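# Press the gauge pin on the magnet-marked fixture post

## Task

Find the checking fixture post that has the yellow magnet on it. Press that post's gauge pin fully home and keep it there for about one second; it may spring back afterwards. Do not disturb the other three pins, and do not move the magnet.

## Robot and tools

Robot: two UR20-style arms, left_arm and right_arm. Each has a Robotiq 2F-85 two-finger gripper and a wrist camera (cam_left_wrist, cam_right_wrist, both 896x504). The fingers point along the gripper's +z and open and close along its y. A camera block sticks out about 10 cm toward the gripper's +x and turns with it. end_effector_position is the point between the closed pads; closed fingertips reach about 19 mm past it.

Frames: the scene frame has its origin on the table top, midway between the nominal bases, with +z up and +x out over the table. left_arm sits on the +y side; this has nothing to do with image left or right. Measured bases: left_arm at (+0.060, +0.928, 0) m, right_arm at (-0.064, -0.817, 0) m, both turned slightly about z. Each arm reports its hand pose, velocities and Hand target in its own base frame. Motion offsets run along the axes of that arm's current Hand target. Printed poses can be a few cm off, more at long reach.

execute_actions(actions, cameras): actions is a list of actions. Each action is a table of up to 15 rows, one row per 1/30 s step; a shorter table repeats its last row. Every row holds 18 numbers in [-1, 1], left arm first, then right: dx, dy, dz, rx, ry, rz, gripper position, force_limit, speed. Both arms' numbers are always given. dx to rz are an offset, not a pose. They are measured from the Hand target as it was when that action began, and every row counts from that same start. Scale: 1.0 = 0.6 m or 180 degrees. rx, ry, rz form one rotation vector. Sending the same offset again moves the hand again; all zeros re-commands the current Hand target. Gripper position: +1 is fully open (85 mm), about -0.8 brings the pads together, -1 closes until blocked. force_limit (grip strength) and speed (finger speed, about 20 to 150 mm/s) also run -1 to +1, and both start at +1. To leave a gripper unchanged, resend its last three numbers, because 0 is itself a command. Camera images come back only for an empty actions list, or when cameras names them ([

Each tool is called as name([rows], argument=value, ...), one row to a line, values as JSON.

## Session

execute_actions(actions=[])

Scene clock: 0.00 s.
left_arm: end_effector_position=(+0.6452, +0.5338, +0.3687) position_measured=3 object_status=3 end_effector_quat_wxyz=(+0.054, +0.895, -0.431, +0.101) | right_arm: end_effector_position=(+1.0094, -0.4085, +0.1239) position_measured=3 object_status=3 end_effector_quat_wxyz=(+0.497, -0.362, -0.574, -0.541)
Joint positions: left_arm=[0.541 -1.507 2.094 -2.179 -1.799 -1.706] | right_arm=[2.693 -2.576 -1.22 -2.623 2.507 -0.374]
Joint velocities: within noise
Joint torques (N m): no reading
Motor temperatures (°C): left_arm=[24 36 26 39 35 34] | right_arm=[29 36 36 38 34 39]
Wrist force (N): no reading
Wrist torque (N m): no reading
Wrist force, peak (N): no reading
Hand target: left_arm +0.6452, +0.5338, +0.3687; +0.054, +0.895, -0.431, +0.101 | right_arm +1.0094, -0.4085, +0.1239; +0.497, -0.362, -0.574, -0.541
Tool commands: left_gripper/position=+1.0 left_gripper/force_limit=+1.0 left_gripper/speed=+1.0 right_gripper/position=+1.0 right_gripper/force_limit=+1.0 right_gripper/speed=+1.0

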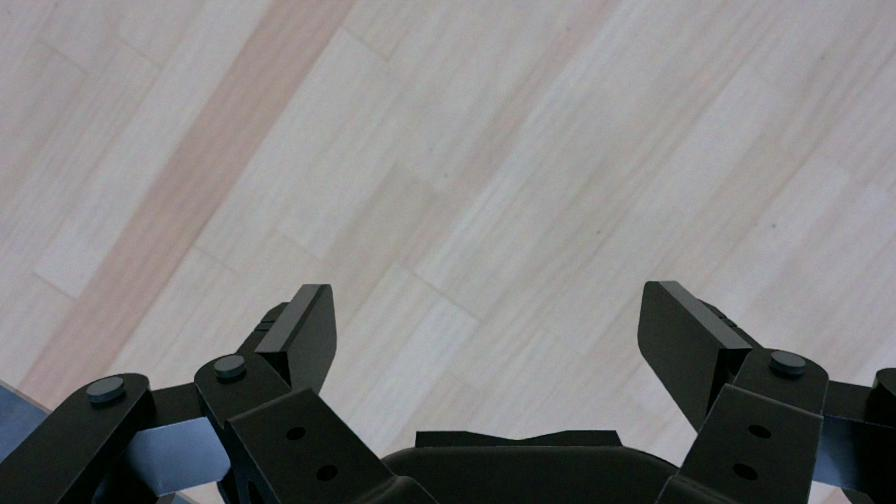

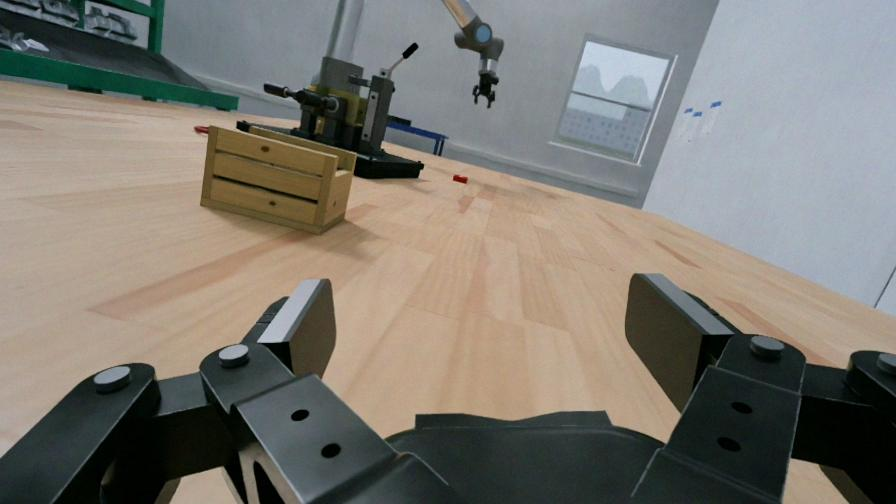

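zoom_image(camera="cam_right_wrist", region=[180, 0, 500, 240])

Scaled by 1.575 from the camera's 896x504 image, which has a finer 1280x720 frame.

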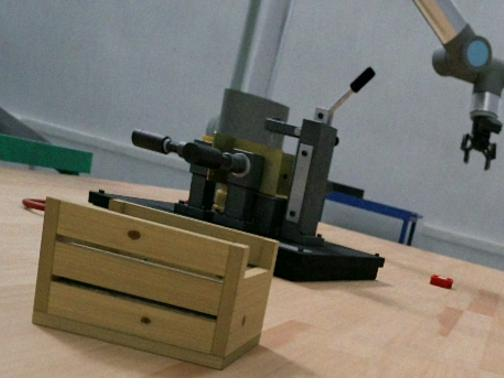

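move(target=[0.965,0.94,-0.073,-0.135,0.174,-0.03,1,1,1,0,0,0,0,0,0,1,1,1], cameras=["all"], speed=0.4)

Scene clock: 3.77 s.
left_arm: end_effector_position=(+0.5507, -0.2498, +0.5479) position_measured=3 object_status=3 end_effector_quat_wxyz=(+0.357, +0.823, -0.370, +0.242) | right_arm: end_effector_position=(+1.0094, -0.4085, +0.1239) position_measured=3 object_status=3 end_effector_quat_wxyz=(+0.497, -0.362, -0.574, -0.541)
Joint positions: left_arm=[-0.393 -1.918 2.46 -2.7 -2.286 -2.915] | right_arm=[2.693 -2.576 -1.22 -2.623 2.507 -0.374]
Joint torques (N m): left_arm=[-21.94 17.34 -76.79 -12.75 2.67 -4.71] | right_arm=[2.62 248.63 71.41 -3.57 -0.29 -0.87]
Wrist force (N): left_arm=[0.2 0.1 -0.2] | right_arm=[0.1 0.5 0.2]
Wrist torque (N m): left_arm=[0.01 0.27 0.23] | right_arm=[0.09 -0.02 0.00]
Wrist force, peak (N): left_arm=[1.9 2.7 2.3] | right_arm=[0.0 0.4 0.5]
Hand target: left_arm +0.5506, -0.2499, +0.5479; +0.357, +0.823, -0.370, +0.242 | right_arm +1.0094, -0.4085, +0.1239; +0.497, -0.362, -0.574, -0.541
Off the commanded pose: left_arm 0.000 m, 0 deg | right_arm 0.000 m, 0 deg.
move: done
camera_calibration:
cam_left_wrist: T_world_to_cam=[[-0.800233, -0.45631, 0.389111, 0.120468], [-0.596039, 0.676682, -0.432248, 0.753498], [-0.0660653, -0.577825, -0.813482, 0.467636], [0, 0, 0, 1]] pos_world=[0.576411, -0.184696, 0.659236]

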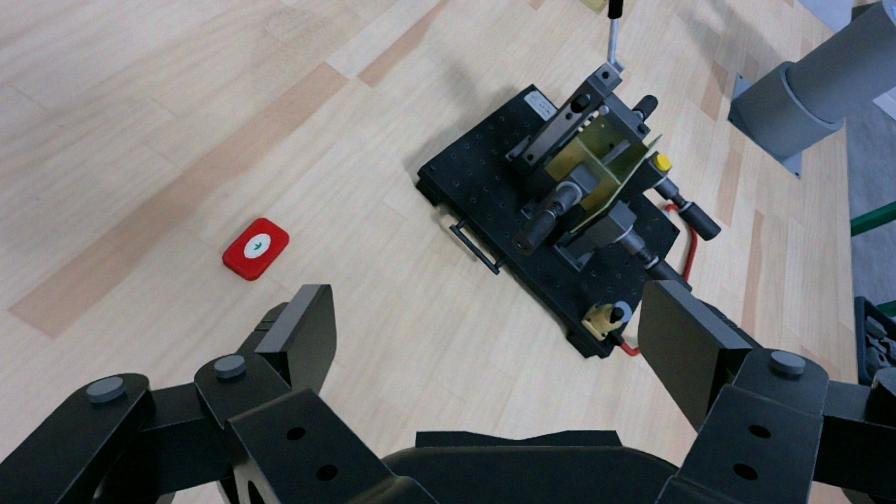

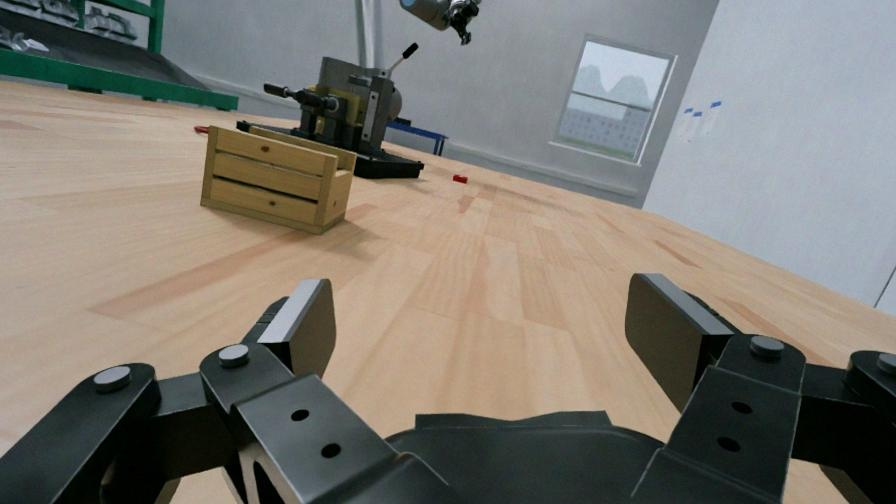

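zoom_image(camera="cam_left_wrist", region=[400, 0, 750, 380])

zoom_image(camera="cam_left_wrist", region=[580, 100, 760, 300])

Scaled by 1.326 from the camera's 896x504 image, which has a finer 1280x720 frame.

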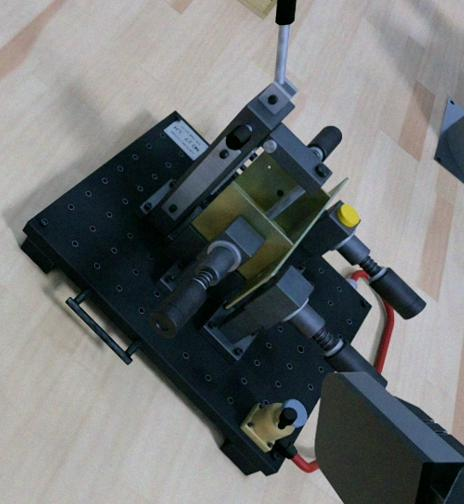

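Scaled by 2.520 from the camera's 896x504 image, which has a finer 1280x720 frame.

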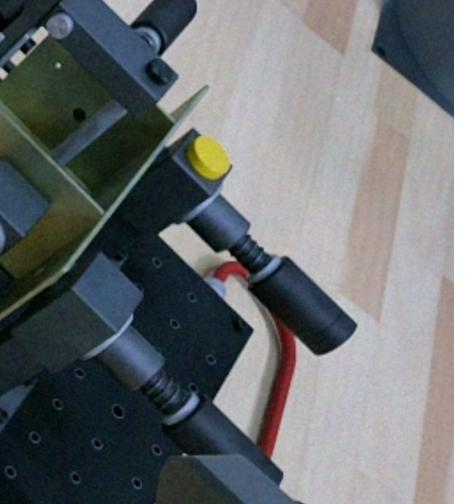

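move(target=[-0.379,0.815,0.258,0.265,-0.028,-0.133,1,1,1,0,0,0,0,0,0,1,1,1], cameras=["cam_left_wrist"], speed=0.35)

Scene clock: 7.93 s.
left_arm: end_effector_position=(+0.0510, -0.5001, +0.4992) position_measured=3 object_status=3 end_effector_quat_wxyz=(+0.021, +0.962, -0.082, +0.258) | right_arm: end_effector_position=(+1.0094, -0.4085, +0.1239) position_measured=3 object_status=3 end_effector_quat_wxyz=(+0.497, -0.362, -0.574, -0.541)
Joint positions: left_arm=[-2.236 -2.084 2.297 -1.514 -1.116 -5.27] | right_arm=[2.693 -2.576 -1.22 -2.623 2.507 -0.374]
Joint torques (N m): left_arm=[-15.76 42.07 -123.88 -3.9 -2.67 -4.91] | right_arm=[1.12 245.6 72.56 -3.76 -0.8 -0.88]
Wrist force (N): left_arm=[0.6 -0.6 -0.2] | right_arm=[-0.1 0.4 0.2]
Wrist torque (N m): left_arm=[-0.07 0.03 0.20] | right_arm=[0.07 0.02 0.00]
Wrist force, peak (N): left_arm=[-3.1 3.4 -1.6] | right_arm=[0.1 0.5 0.4]
Hand target: left_arm +0.0509, -0.5002, +0.4992; +0.021, +0.962, -0.082, +0.258 | right_arm +1.0094, -0.4085, +0.1239; +0.497, -0.362, -0.574, -0.541
Off the commanded pose: left_arm 0.000 m, 0 deg | right_arm 0.000 m, 0 deg.
move: done
camera_calibration:
cam_left_wrist: T_world_to_cam=[[-0.196683, -0.980365, -0.0141796, -0.466251], [-0.962282, 0.195787, -0.188894, 0.260594], [0.187961, -0.0235074, -0.981895, 0.598596], [0, 0, 0, 1]] pos_world=[0.0465487, -0.494046, 0.630371]
Images, in order (width x height): cam_left_wrist 896x504.

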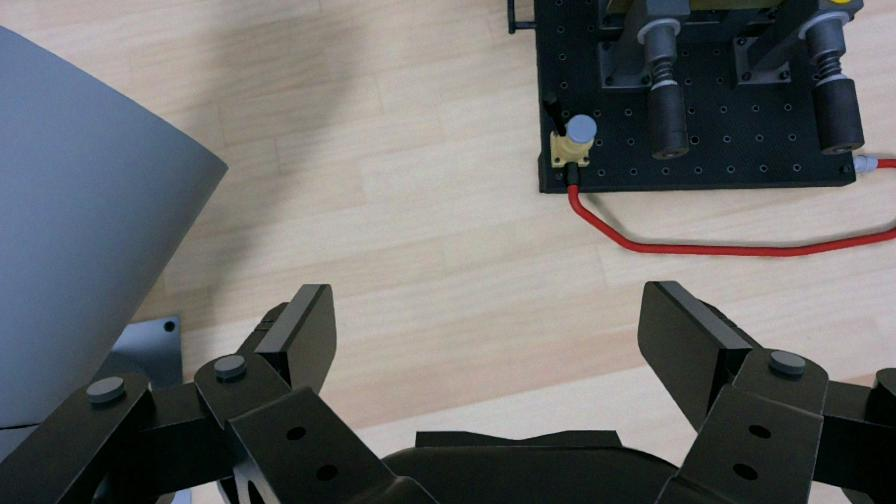

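move(target=[-0.123,0.656,0.408,0,0,0,-1,-1,-0.5,0,0,0,0,0,0,1,1,1], cameras=["all"], speed=0.3)

zoom_image(camera="cam_left_wrist", region=[250, 0, 750, 300])

Scene clock: 11.03 s.
left_arm: end_effector_position=(+0.0421, -0.8974, +0.2497) position_measured=231 object_status=3 end_effector_quat_wxyz=(+0.021, +0.962, -0.082, +0.258) | right_arm: end_effector_position=(+1.0094, -0.4085, +0.1239) position_measured=3 object_status=3 end_effector_quat_wxyz=(+0.497, -0.362, -0.574, -0.541)
Joint positions: left_arm=[-1.943 -1.355 2.147 -2.245 -1.059 -4.945] | right_arm=[2.693 -2.576 -1.22 -2.623 2.507 -0.374]
Joint torques (N m): left_arm=[14.4 -99.84 -106.98 -13.47 8.32 1.97] | right_arm=[-0.92 244.65 71.44 -3.67 -0.86 -0.53]
Wrist force (N): left_arm=[0.7 0.2 0.2] | right_arm=[0.3 0.4 0.2]
Wrist torque (N m): left_arm=[0.13 -0.02 -0.18] | right_arm=[0.06 -0.07 0.00]
Wrist force, peak (N): left_arm=[1.4 -3.0 -2.2] | right_arm=[0.3 0.7 0.3]
Hand target: left_arm +0.0421, -0.8976, +0.2496; +0.021, +0.962, -0.082, +0.258 | right_arm +1.0094, -0.4085, +0.1239; +0.497, -0.362, -0.574, -0.541
Off the commanded pose: left_arm 0.000 m, 0 deg | right_arm 0.000 m, 0 deg.
move: done
camera_calibration:
cam_left_wrist: T_world_to_cam=[[-0.196567, -0.980386, -0.0142781, -0.861025], [-0.962286, 0.19569, -0.188971, 0.28263], [0.188059, -0.0234058, -0.981879, 0.346026], [0, 0, 0, 1]] pos_world=[0.037649, -0.891346, 0.380871]

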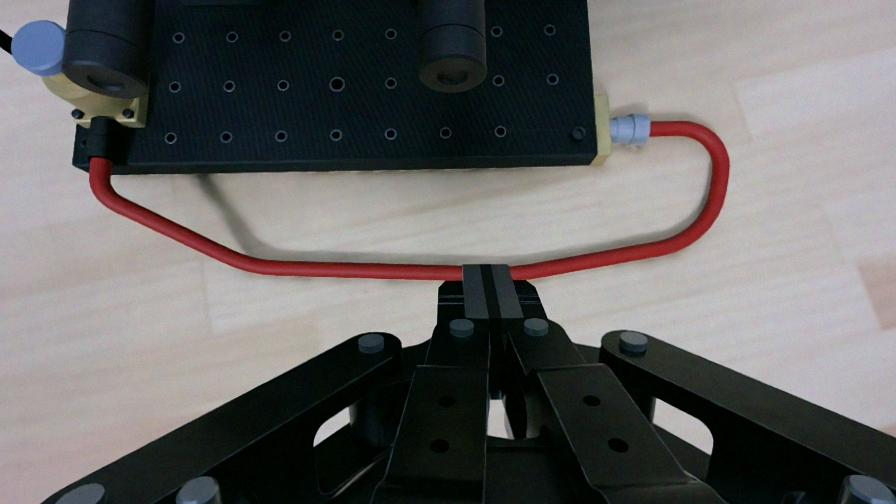

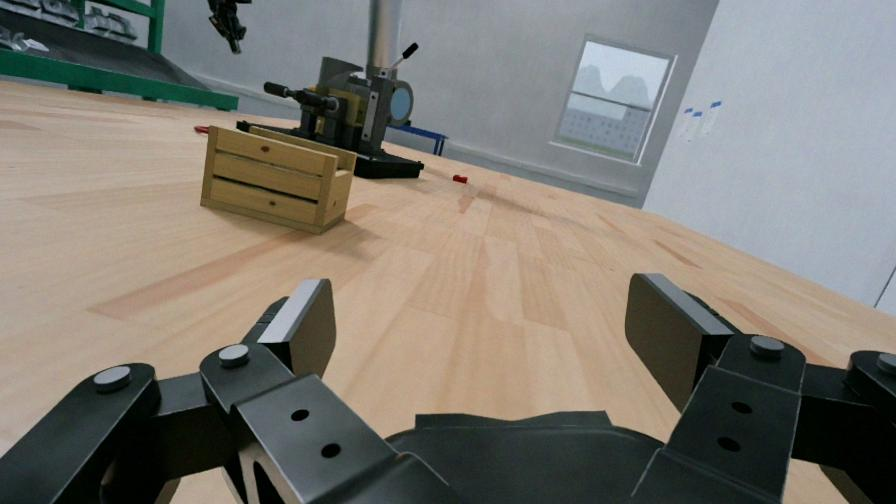

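Scaled by 1.008 from the camera's 896x504 image, which has a finer 1280x720 frame.

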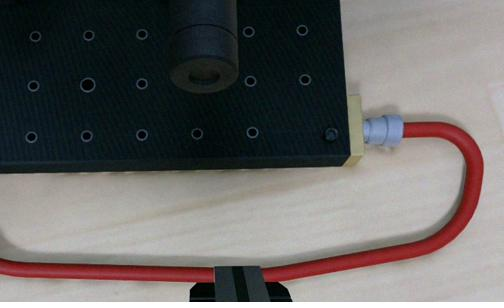

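move(target=[0.058,-0.012,0.167,0,0,0,-1,-1,-0.5,0,0,0,0,0,0,1,1,1], cameras=["all"], speed=0.1, stop_force=15)

zoom_image(camera="cam_left_wrist", region=[350, 0, 650, 300])

zoom_image(camera="cam_right_wrist", region=[220, 40, 440, 190])

Scene clock: 14.37 s.
left_arm: end_effector_position=(+0.1224, -0.9039, +0.1802) position_measured=231 object_status=3 end_effector_quat_wxyz=(+0.021, +0.962, -0.082, +0.258) | right_arm: end_effector_position=(+1.0094, -0.4085, +0.1239) position_measured=3 object_status=3 end_effector_quat_wxyz=(+0.497, -0.362, -0.574, -0.541)
Joint positions: left_arm=[-1.852 -1.275 2.192 -2.422 -1.05 -4.84] | right_arm=[2.693 -2.576 -1.22 -2.623 2.507 -0.374]
Joint torques (N m): left_arm=[21.32 -107.91 -49.43 -12.88 7.76 2.61] | right_arm=[0.46 241.4 72.64 -3.1 -0.69 -0.55]
Wrist force (N): left_arm=[0.7 0.0 -0.3] | right_arm=[0.2 0.7 0.1]
Wrist torque (N m): left_arm=[0.03 -0.06 -0.14] | right_arm=[0.12 -0.04 0.00]
Wrist force, peak (N): left_arm=[0.5 0.4 -1.6] | right_arm=[0.2 0.7 0.1]
Hand target: left_arm +0.1224, -0.9039, +0.1802; +0.021, +0.962, -0.082, +0.258 | right_arm +1.0094, -0.4085, +0.1239; +0.497, -0.362, -0.574, -0.541
Off the commanded pose: left_arm 0.000 m, 0 deg | right_arm 0.000 m, 0 deg.
move: done
camera_calibration:
cam_left_wrist: T_world_to_cam=[[-0.196567, -0.980386, -0.0142781, -0.852584], [-0.962286, 0.19569, -0.188971, 0.348156], [0.188059, -0.0234058, -0.981879, 0.262612], [0, 0, 0, 1]] pos_world=[0.118049, -0.897846, 0.311471]

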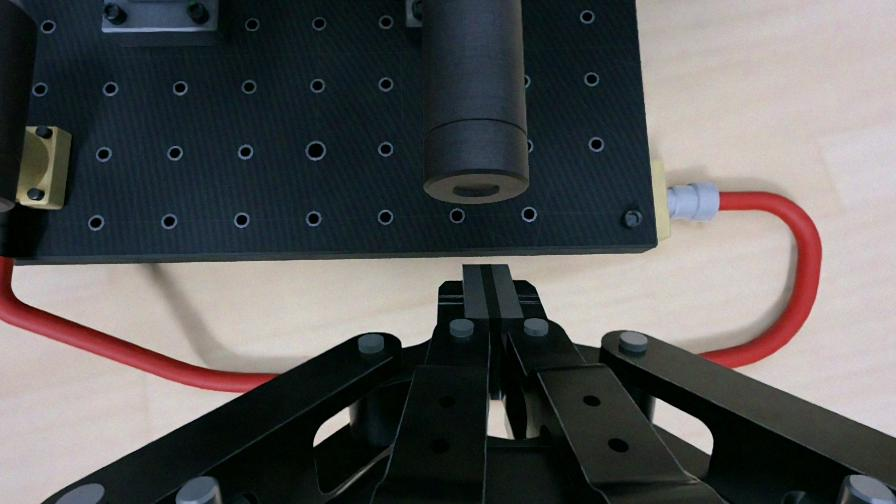

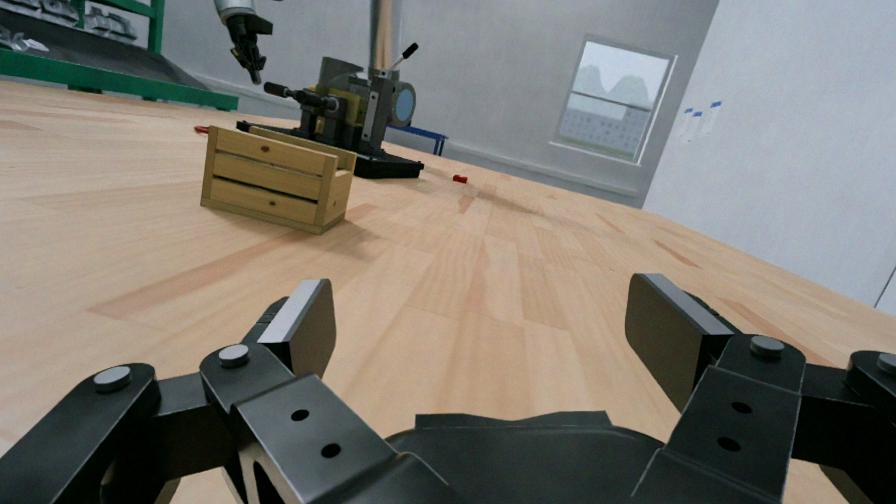

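Scaled by 1.680 from the camera's 896x504 image, which has a finer 1280x720 frame.

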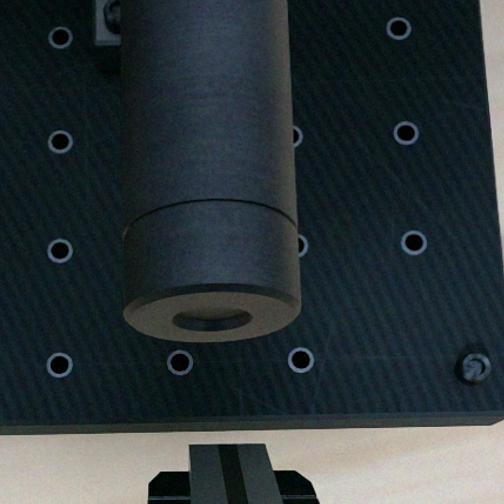

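Scaled by 2.291 from the camera's 896x504 image, which has a finer 1280x720 frame.

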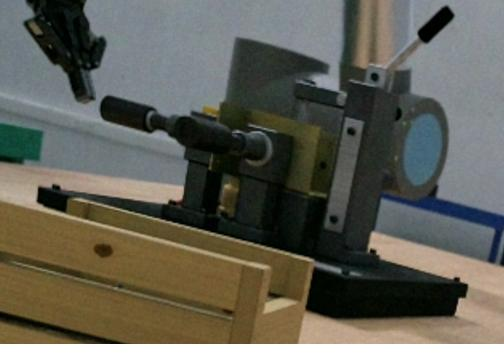

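move(target=[-0.005,-0.005,0.009,0,0,0,-1,-1,-0.5,0,0,0,0,0,0,1,1,1], speed=0.05)

move(target=[0.0577,0.0008,0.0333,0,0,0,-1,-1,-0.5,0,0,0,0,0,0,1,1,1], cameras=["all"], speed=0.015, stop_force=8)

zoom_image(camera="cam_right_wrist", region=[220, 40, 440, 190])

Scene clock: 15.57 s.
left_arm: end_effector_position=(+0.1231, -0.9010, +0.1742) position_measured=231 object_status=3 end_effector_quat_wxyz=(+0.021, +0.962, -0.082, +0.258) | right_arm: end_effector_position=(+1.0094, -0.4085, +0.1239) position_measured=3 object_status=3 end_effector_quat_wxyz=(+0.497, -0.362, -0.574, -0.541)
Joint positions: left_arm=[-1.852 -1.27 2.199 -2.433 -1.05 -4.841] | right_arm=[2.693 -2.576 -1.22 -2.623 2.507 -0.374]
Joint torques (N m): left_arm=[-17.58 -109 -46.15 -11.6 6.27 -4.24] | right_arm=[0.44 240.07 72.65 -3.87 -0.57 -1.21]
Wrist force (N): left_arm=[0.6 0.0 -0.5] | right_arm=[0.4 0.1 0.1]
Wrist torque (N m): left_arm=[0.04 -0.04 -0.06] | right_arm=[0.01 -0.07 0.00]
Wrist force, peak (N): left_arm=[0.9 0.1 -0.5] | right_arm=[0.0 0.4 0.4]
Hand target: left_arm +0.1230, -0.9010, +0.1741; +0.021, +0.962, -0.082, +0.258 | right_arm +1.0094, -0.4085, +0.1239; +0.497, -0.362, -0.574, -0.541
Off the commanded pose: left_arm 0.000 m, 0 deg | right_arm 0.000 m, 0 deg.
move: done

Scene clock: 18.77 s.
left_arm: end_effector_position=(+0.1506, -0.9061, +0.1741) position_measured=231 object_status=3 end_effector_quat_wxyz=(+0.021, +0.962, -0.082, +0.258) | right_arm: end_effector_position=(+1.0094, -0.4085, +0.1239) position_measured=3 object_status=3 end_effector_quat_wxyz=(+0.497, -0.362, -0.574, -0.541)
Joint positions: left_arm=[-1.819 -1.263 2.195 -2.455 -1.049 -4.803] | right_arm=[2.693 -2.576 -1.22 -2.623 2.507 -0.374]
Joint torques (N m): left_arm=[-14.63 -159.19 -47.39 -6.81 0.01 -4.76] | right_arm=[-0.83 246.09 70.78 -3.93 -0.11 -0.18]
Wrist force (N): left_arm=[-5.8 -0.5 -2.3] | right_arm=[0.2 0.1 0.2]
Wrist torque (N m): left_arm=[0.11 -0.05 0.09] | right_arm=[0.02 -0.03 0.00]
Wrist force, peak (N): left_arm=[-5.9 -2.5 -5.3] | right_arm=[0.2 0.5 0.7]
Hand target: left_arm +0.1506, -0.9061, +0.1741; +0.021, +0.962, -0.082, +0.258 (not the last commanded pose) | right_arm +1.0094, -0.4085, +0.1239; +0.497, -0.362, -0.574, -0.541
Off the commanded pose: left_arm 0.012 m, 0 deg | right_arm 0.000 m, 0 deg.
move: contact (left_arm)
camera_calibration:
cam_left_wrist: T_world_to_cam=[[-0.196567, -0.980386, -0.0142781, -0.849285], [-0.962286, 0.19569, -0.188971, 0.37457], [0.188059, -0.0234058, -0.981879, 0.251268], [0, 0, 0, 1]] pos_world=[0.146249, -0.900046, 0.305371]

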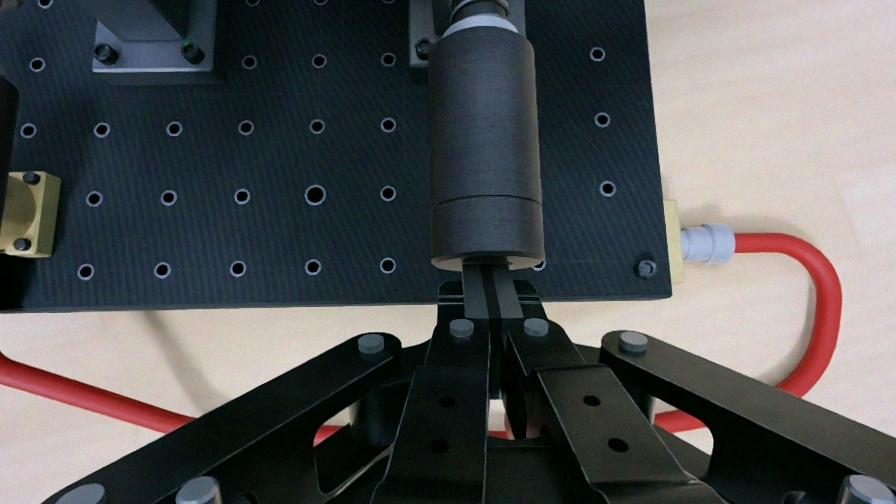

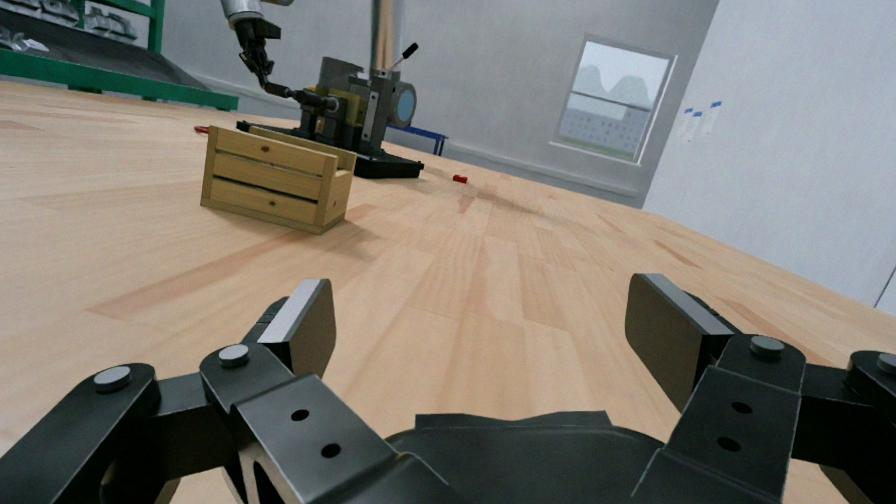

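Scaled by 2.291 from the camera's 896x504 image, which has a finer 1280x720 frame.

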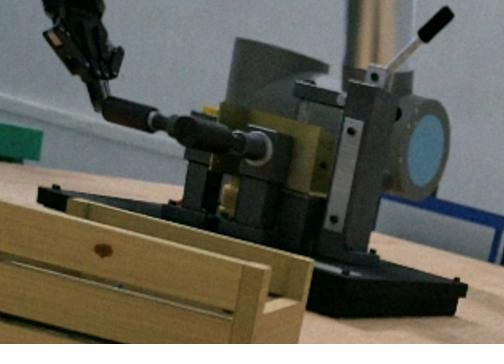

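move(target=[0.0577,0.0008,0.0333,0,0,0,-1,-1,-0.5,0,0,0,0,0,0,1,1,1], cameras=["cam_left_wrist"], speed=0.008, stop_force=45)

zoom_image(camera="cam_left_wrist", region=[350, 0, 650, 300])

Scene clock: 22.27 s.
left_arm: end_effector_position=(+0.1679, -0.9093, +0.1741) position_measured=231 object_status=3 end_effector_quat_wxyz=(+0.021, +0.962, -0.082, +0.258) | right_arm: end_effector_position=(+1.0094, -0.4085, +0.1239) position_measured=3 object_status=3 end_effector_quat_wxyz=(+0.497, -0.362, -0.574, -0.541)
Joint positions: left_arm=[-1.799 -1.258 2.191 -2.468 -1.048 -4.779] | right_arm=[2.693 -2.576 -1.22 -2.623 2.507 -0.374]
Joint torques (N m): left_arm=[20.29 -138.36 -71.6 -7.53 22.51 -3.75] | right_arm=[-1.63 241.11 73.86 -3.39 -1.54 -0.61]
Wrist force (N): left_arm=[-43.8 -11.5 -32.9] | right_arm=[-0.2 0.4 0.2]
Wrist torque (N m): left_arm=[0.24 -0.12 -0.20] | right_arm=[0.06 0.04 -0.01]
Wrist force, peak (N): left_arm=[-58.5 -14.3 -48.5] | right_arm=[0.4 0.6 0.2]
Hand target: left_arm +0.1679, -0.9093, +0.1741; +0.021, +0.962, -0.082, +0.258 (not the last commanded pose) | right_arm +1.0094, -0.4085, +0.1239; +0.497, -0.362, -0.574, -0.541
Off the commanded pose: left_arm 0.022 m, 0 deg | right_arm 0.000 m, 0 deg.
move: contact (left_arm)
camera_calibration:
cam_left_wrist: T_world_to_cam=[[-0.196571, -0.980386, -0.0142588, -0.849046], [-0.962305, 0.195692, -0.188876, 0.391723], [0.187962, -0.0234062, -0.981897, 0.247979], [0, 0, 0, 1]] pos_world=[0.163449, -0.903246, 0.305371]
Images, in order (width x height): cam_left_wrist 896x504.

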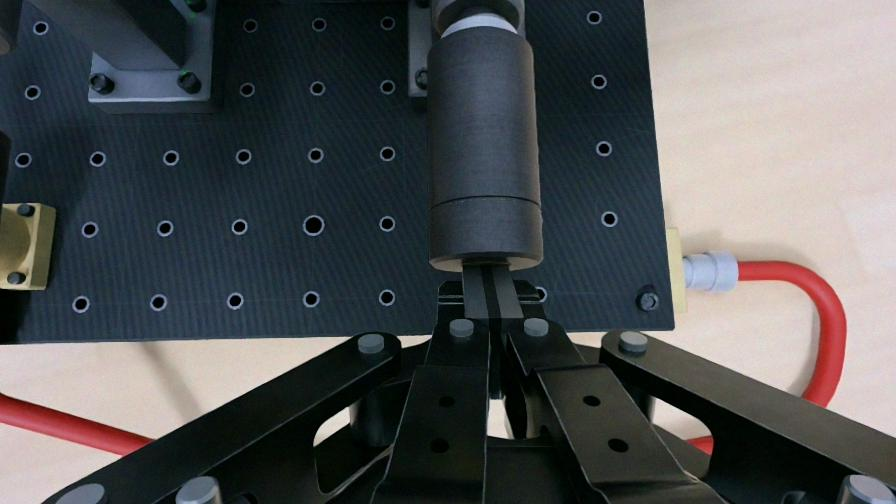

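Scaled by 1.680 from the camera's 896x504 image, which has a finer 1280x720 frame.

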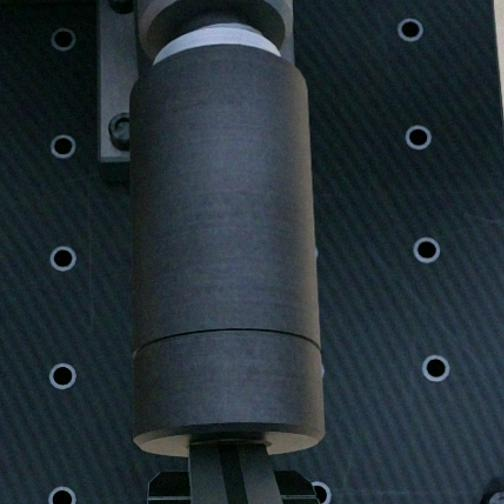

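move(target=[0.00577,0.00008,0.00333,0,0,0,-1,-1,-0.5,0,0,0,0,0,0,1,1,1], speed=0.004, stop_force=15)

wait(seconds=1.5, cameras=["all"])

zoom_image(camera="cam_right_wrist", region=[220, 40, 440, 190])

Scene clock: 23.33 s.
left_arm: end_effector_position=(+0.1680, -0.9093, +0.1741) position_measured=231 object_status=3 end_effector_quat_wxyz=(+0.021, +0.962, -0.082, +0.258) | right_arm: end_effector_position=(+1.0094, -0.4085, +0.1239) position_measured=3 object_status=3 end_effector_quat_wxyz=(+0.497, -0.362, -0.574, -0.541)
Joint positions: left_arm=[-1.799 -1.258 2.191 -2.468 -1.048 -4.779] | right_arm=[2.693 -2.576 -1.22 -2.623 2.507 -0.374]
Joint torques (N m): left_arm=[35.1 -136.9 -65.76 -6.37 23 -3.89] | right_arm=[4.37 245.53 72.83 -3.21 -0.39 -0.55]
Wrist force (N): left_arm=[-58.6 -11.1 -46.2] | right_arm=[-0.1 0.1 0.2]
Wrist torque (N m): left_arm=[0.24 -0.15 -0.29] | right_arm=[0.01 0.02 0.00]
Wrist force, peak (N): left_arm=[-62.8 -12.3 -48.5] | right_arm=[0.1 0.3 0.8]
Hand target: left_arm +0.1680, -0.9093, +0.1741; +0.021, +0.962, -0.082, +0.258 (not the last commanded pose) | right_arm +1.0094, -0.4085, +0.1239; +0.497, -0.362, -0.574, -0.541
Off the commanded pose: left_arm 0.004 m, 0 deg | right_arm 0.000 m, 0 deg.
move: contact (left_arm)

Scene clock: 24.83 s.
left_arm: end_effector_position=(+0.1680, -0.9093, +0.1741) position_measured=231 object_status=3 end_effector_quat_wxyz=(+0.021, +0.962, -0.082, +0.258) | right_arm: end_effector_position=(+1.0094, -0.4085, +0.1239) position_measured=3 object_status=3 end_effector_quat_wxyz=(+0.497, -0.362, -0.574, -0.541)
Joint positions: left_arm=[-1.799 -1.258 2.191 -2.468 -1.048 -4.779] | right_arm=[2.693 -2.576 -1.22 -2.623 2.507 -0.374]
Joint torques (N m): left_arm=[36.24 -136.83 -66.78 -6.45 23.72 -4.02] | right_arm=[-3.28 243.52 70.72 -3.81 -0.96 -1]
Wrist force (N): left_arm=[-56.2 -10.7 -44.6] | right_arm=[0.3 0.2 0.0]
Wrist torque (N m): left_arm=[0.25 -0.16 -0.28] | right_arm=[0.03 -0.05 -0.01]
Wrist force, peak (N): left_arm=[-57.8 -10.7 -45.8] | right_arm=[0.0 0.6 0.5]
Hand target: left_arm +0.1680, -0.9093, +0.1741; +0.021, +0.962, -0.082, +0.258 (not the last commanded pose) | right_arm +1.0094, -0.4085, +0.1239; +0.497, -0.362, -0.574, -0.541
Tool commands: left_gripper/position=-1.0 left_gripper/force_limit=-1.0 left_gripper/speed=-0.5 right_gripper/position=+1.0 right_gripper/force_limit=+1.0 right_gripper/speed=+1.0
Off the commanded pose: left_arm 0.004 m, 0 deg | right_arm 0.000 m, 0 deg.
wait: 1.50 s; at rest by 0.17 s
camera_calibration:
cam_left_wrist: T_world_to_cam=[[-0.196553, -0.980388, -0.0143553, -0.848982], [-0.962308, 0.195694, -0.188857, 0.391912], [0.187962, -0.0233063, -0.9819, 0.248032], [0, 0, 0, 1]] pos_world=[0.163649, -0.903246, 0.305371]

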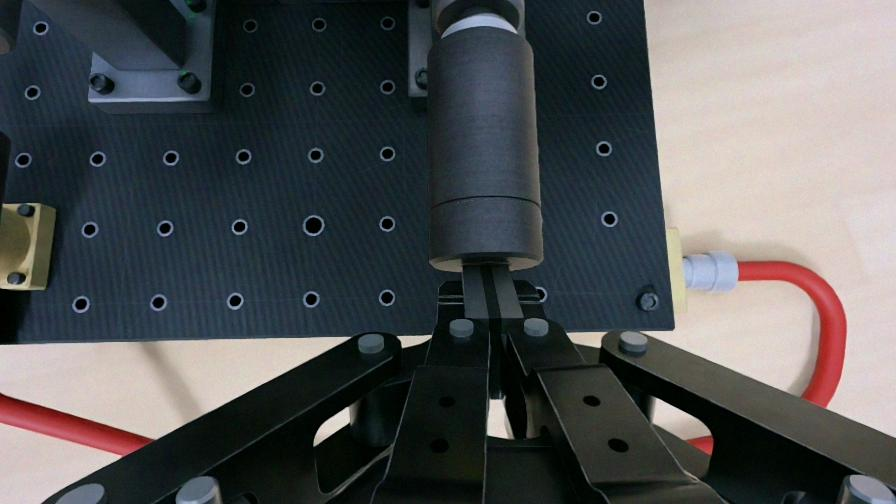

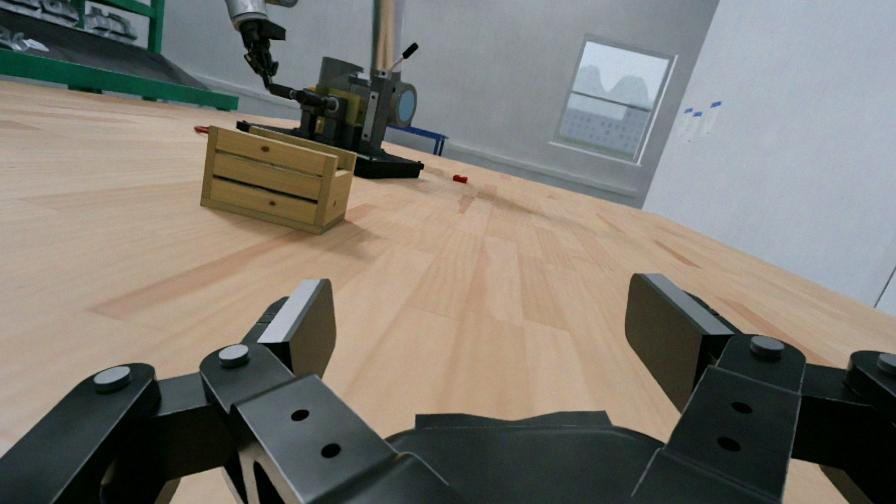

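Scaled by 2.291 from the camera's 896x504 image, which has a finer 1280x720 frame.

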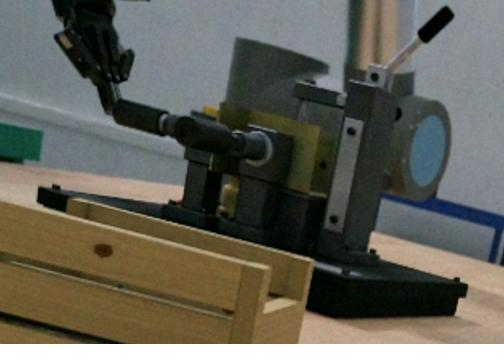

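move(target=[-0.1,0,-0.055,0,0,0,-1,-1,-0.5,0,0,0,0,0,0,1,1,1], cameras=["all"], speed=0.03)

finished_scene(scene=1)

Scene clock: 27.63 s.
left_arm: end_effector_position=(+0.1007, -0.8977, +0.1727) position_measured=231 object_status=3 end_effector_quat_wxyz=(+0.021, +0.962, -0.082, +0.258) | right_arm: end_effector_position=(+1.0094, -0.4085, +0.1239) position_measured=3 object_status=3 end_effector_quat_wxyz=(+0.497, -0.362, -0.574, -0.541)
Joint positions: left_arm=[-1.878 -1.273 2.201 -2.418 -1.052 -4.871] | right_arm=[2.693 -2.576 -1.22 -2.623 2.507 -0.374]
Joint torques (N m): left_arm=[-14.63 -152.85 -45.25 -5.61 -1.77 -5.88] | right_arm=[0.6 245.38 74.43 -4.01 -0.95 -1.12]
Wrist force (N): left_arm=[-0.7 3.3 -0.7] | right_arm=[0.1 0.0 0.1]
Wrist torque (N m): left_arm=[0.61 0.20 0.24] | right_arm=[0.00 -0.02 0.00]
Wrist force, peak (N): left_arm=[-56.2 -10.7 -44.7] | right_arm=[0.2 0.5 0.5]
Hand target: left_arm +0.1006, -0.8977, +0.1727; +0.021, +0.962, -0.082, +0.258 | right_arm +1.0094, -0.4085, +0.1239; +0.497, -0.362, -0.574, -0.541
Off the commanded pose: left_arm 0.000 m, 0 deg | right_arm 0.000 m, 0 deg.
move: done
camera_calibration:
cam_left_wrist: T_world_to_cam=[[-0.196571, -0.980386, -0.0142588, -0.850885], [-0.962305, 0.195692, -0.188876, 0.324599], [0.187962, -0.0234062, -0.981897, 0.25939], [0, 0, 0, 1]] pos_world=[0.0963491, -0.891646, 0.303871]

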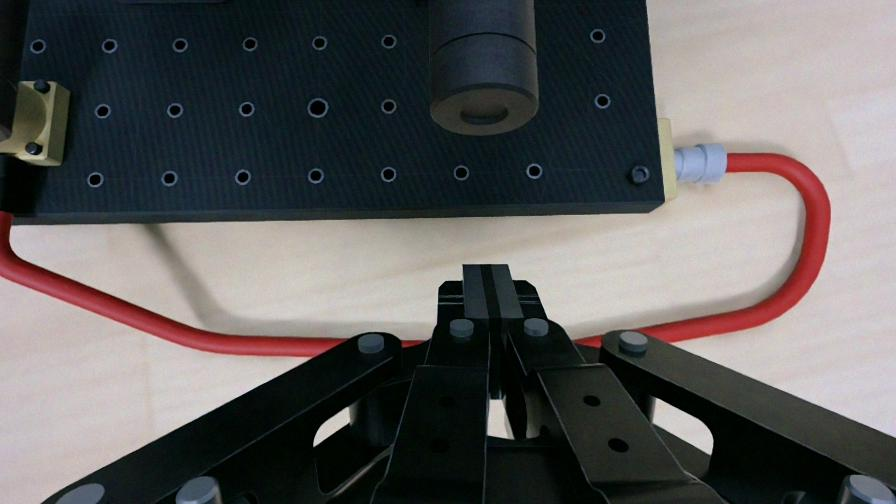

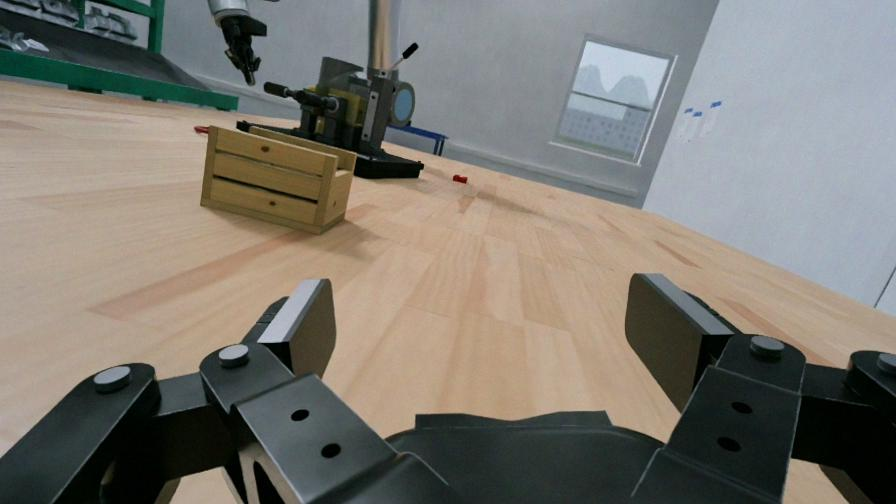

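The scene is finished: the task was done.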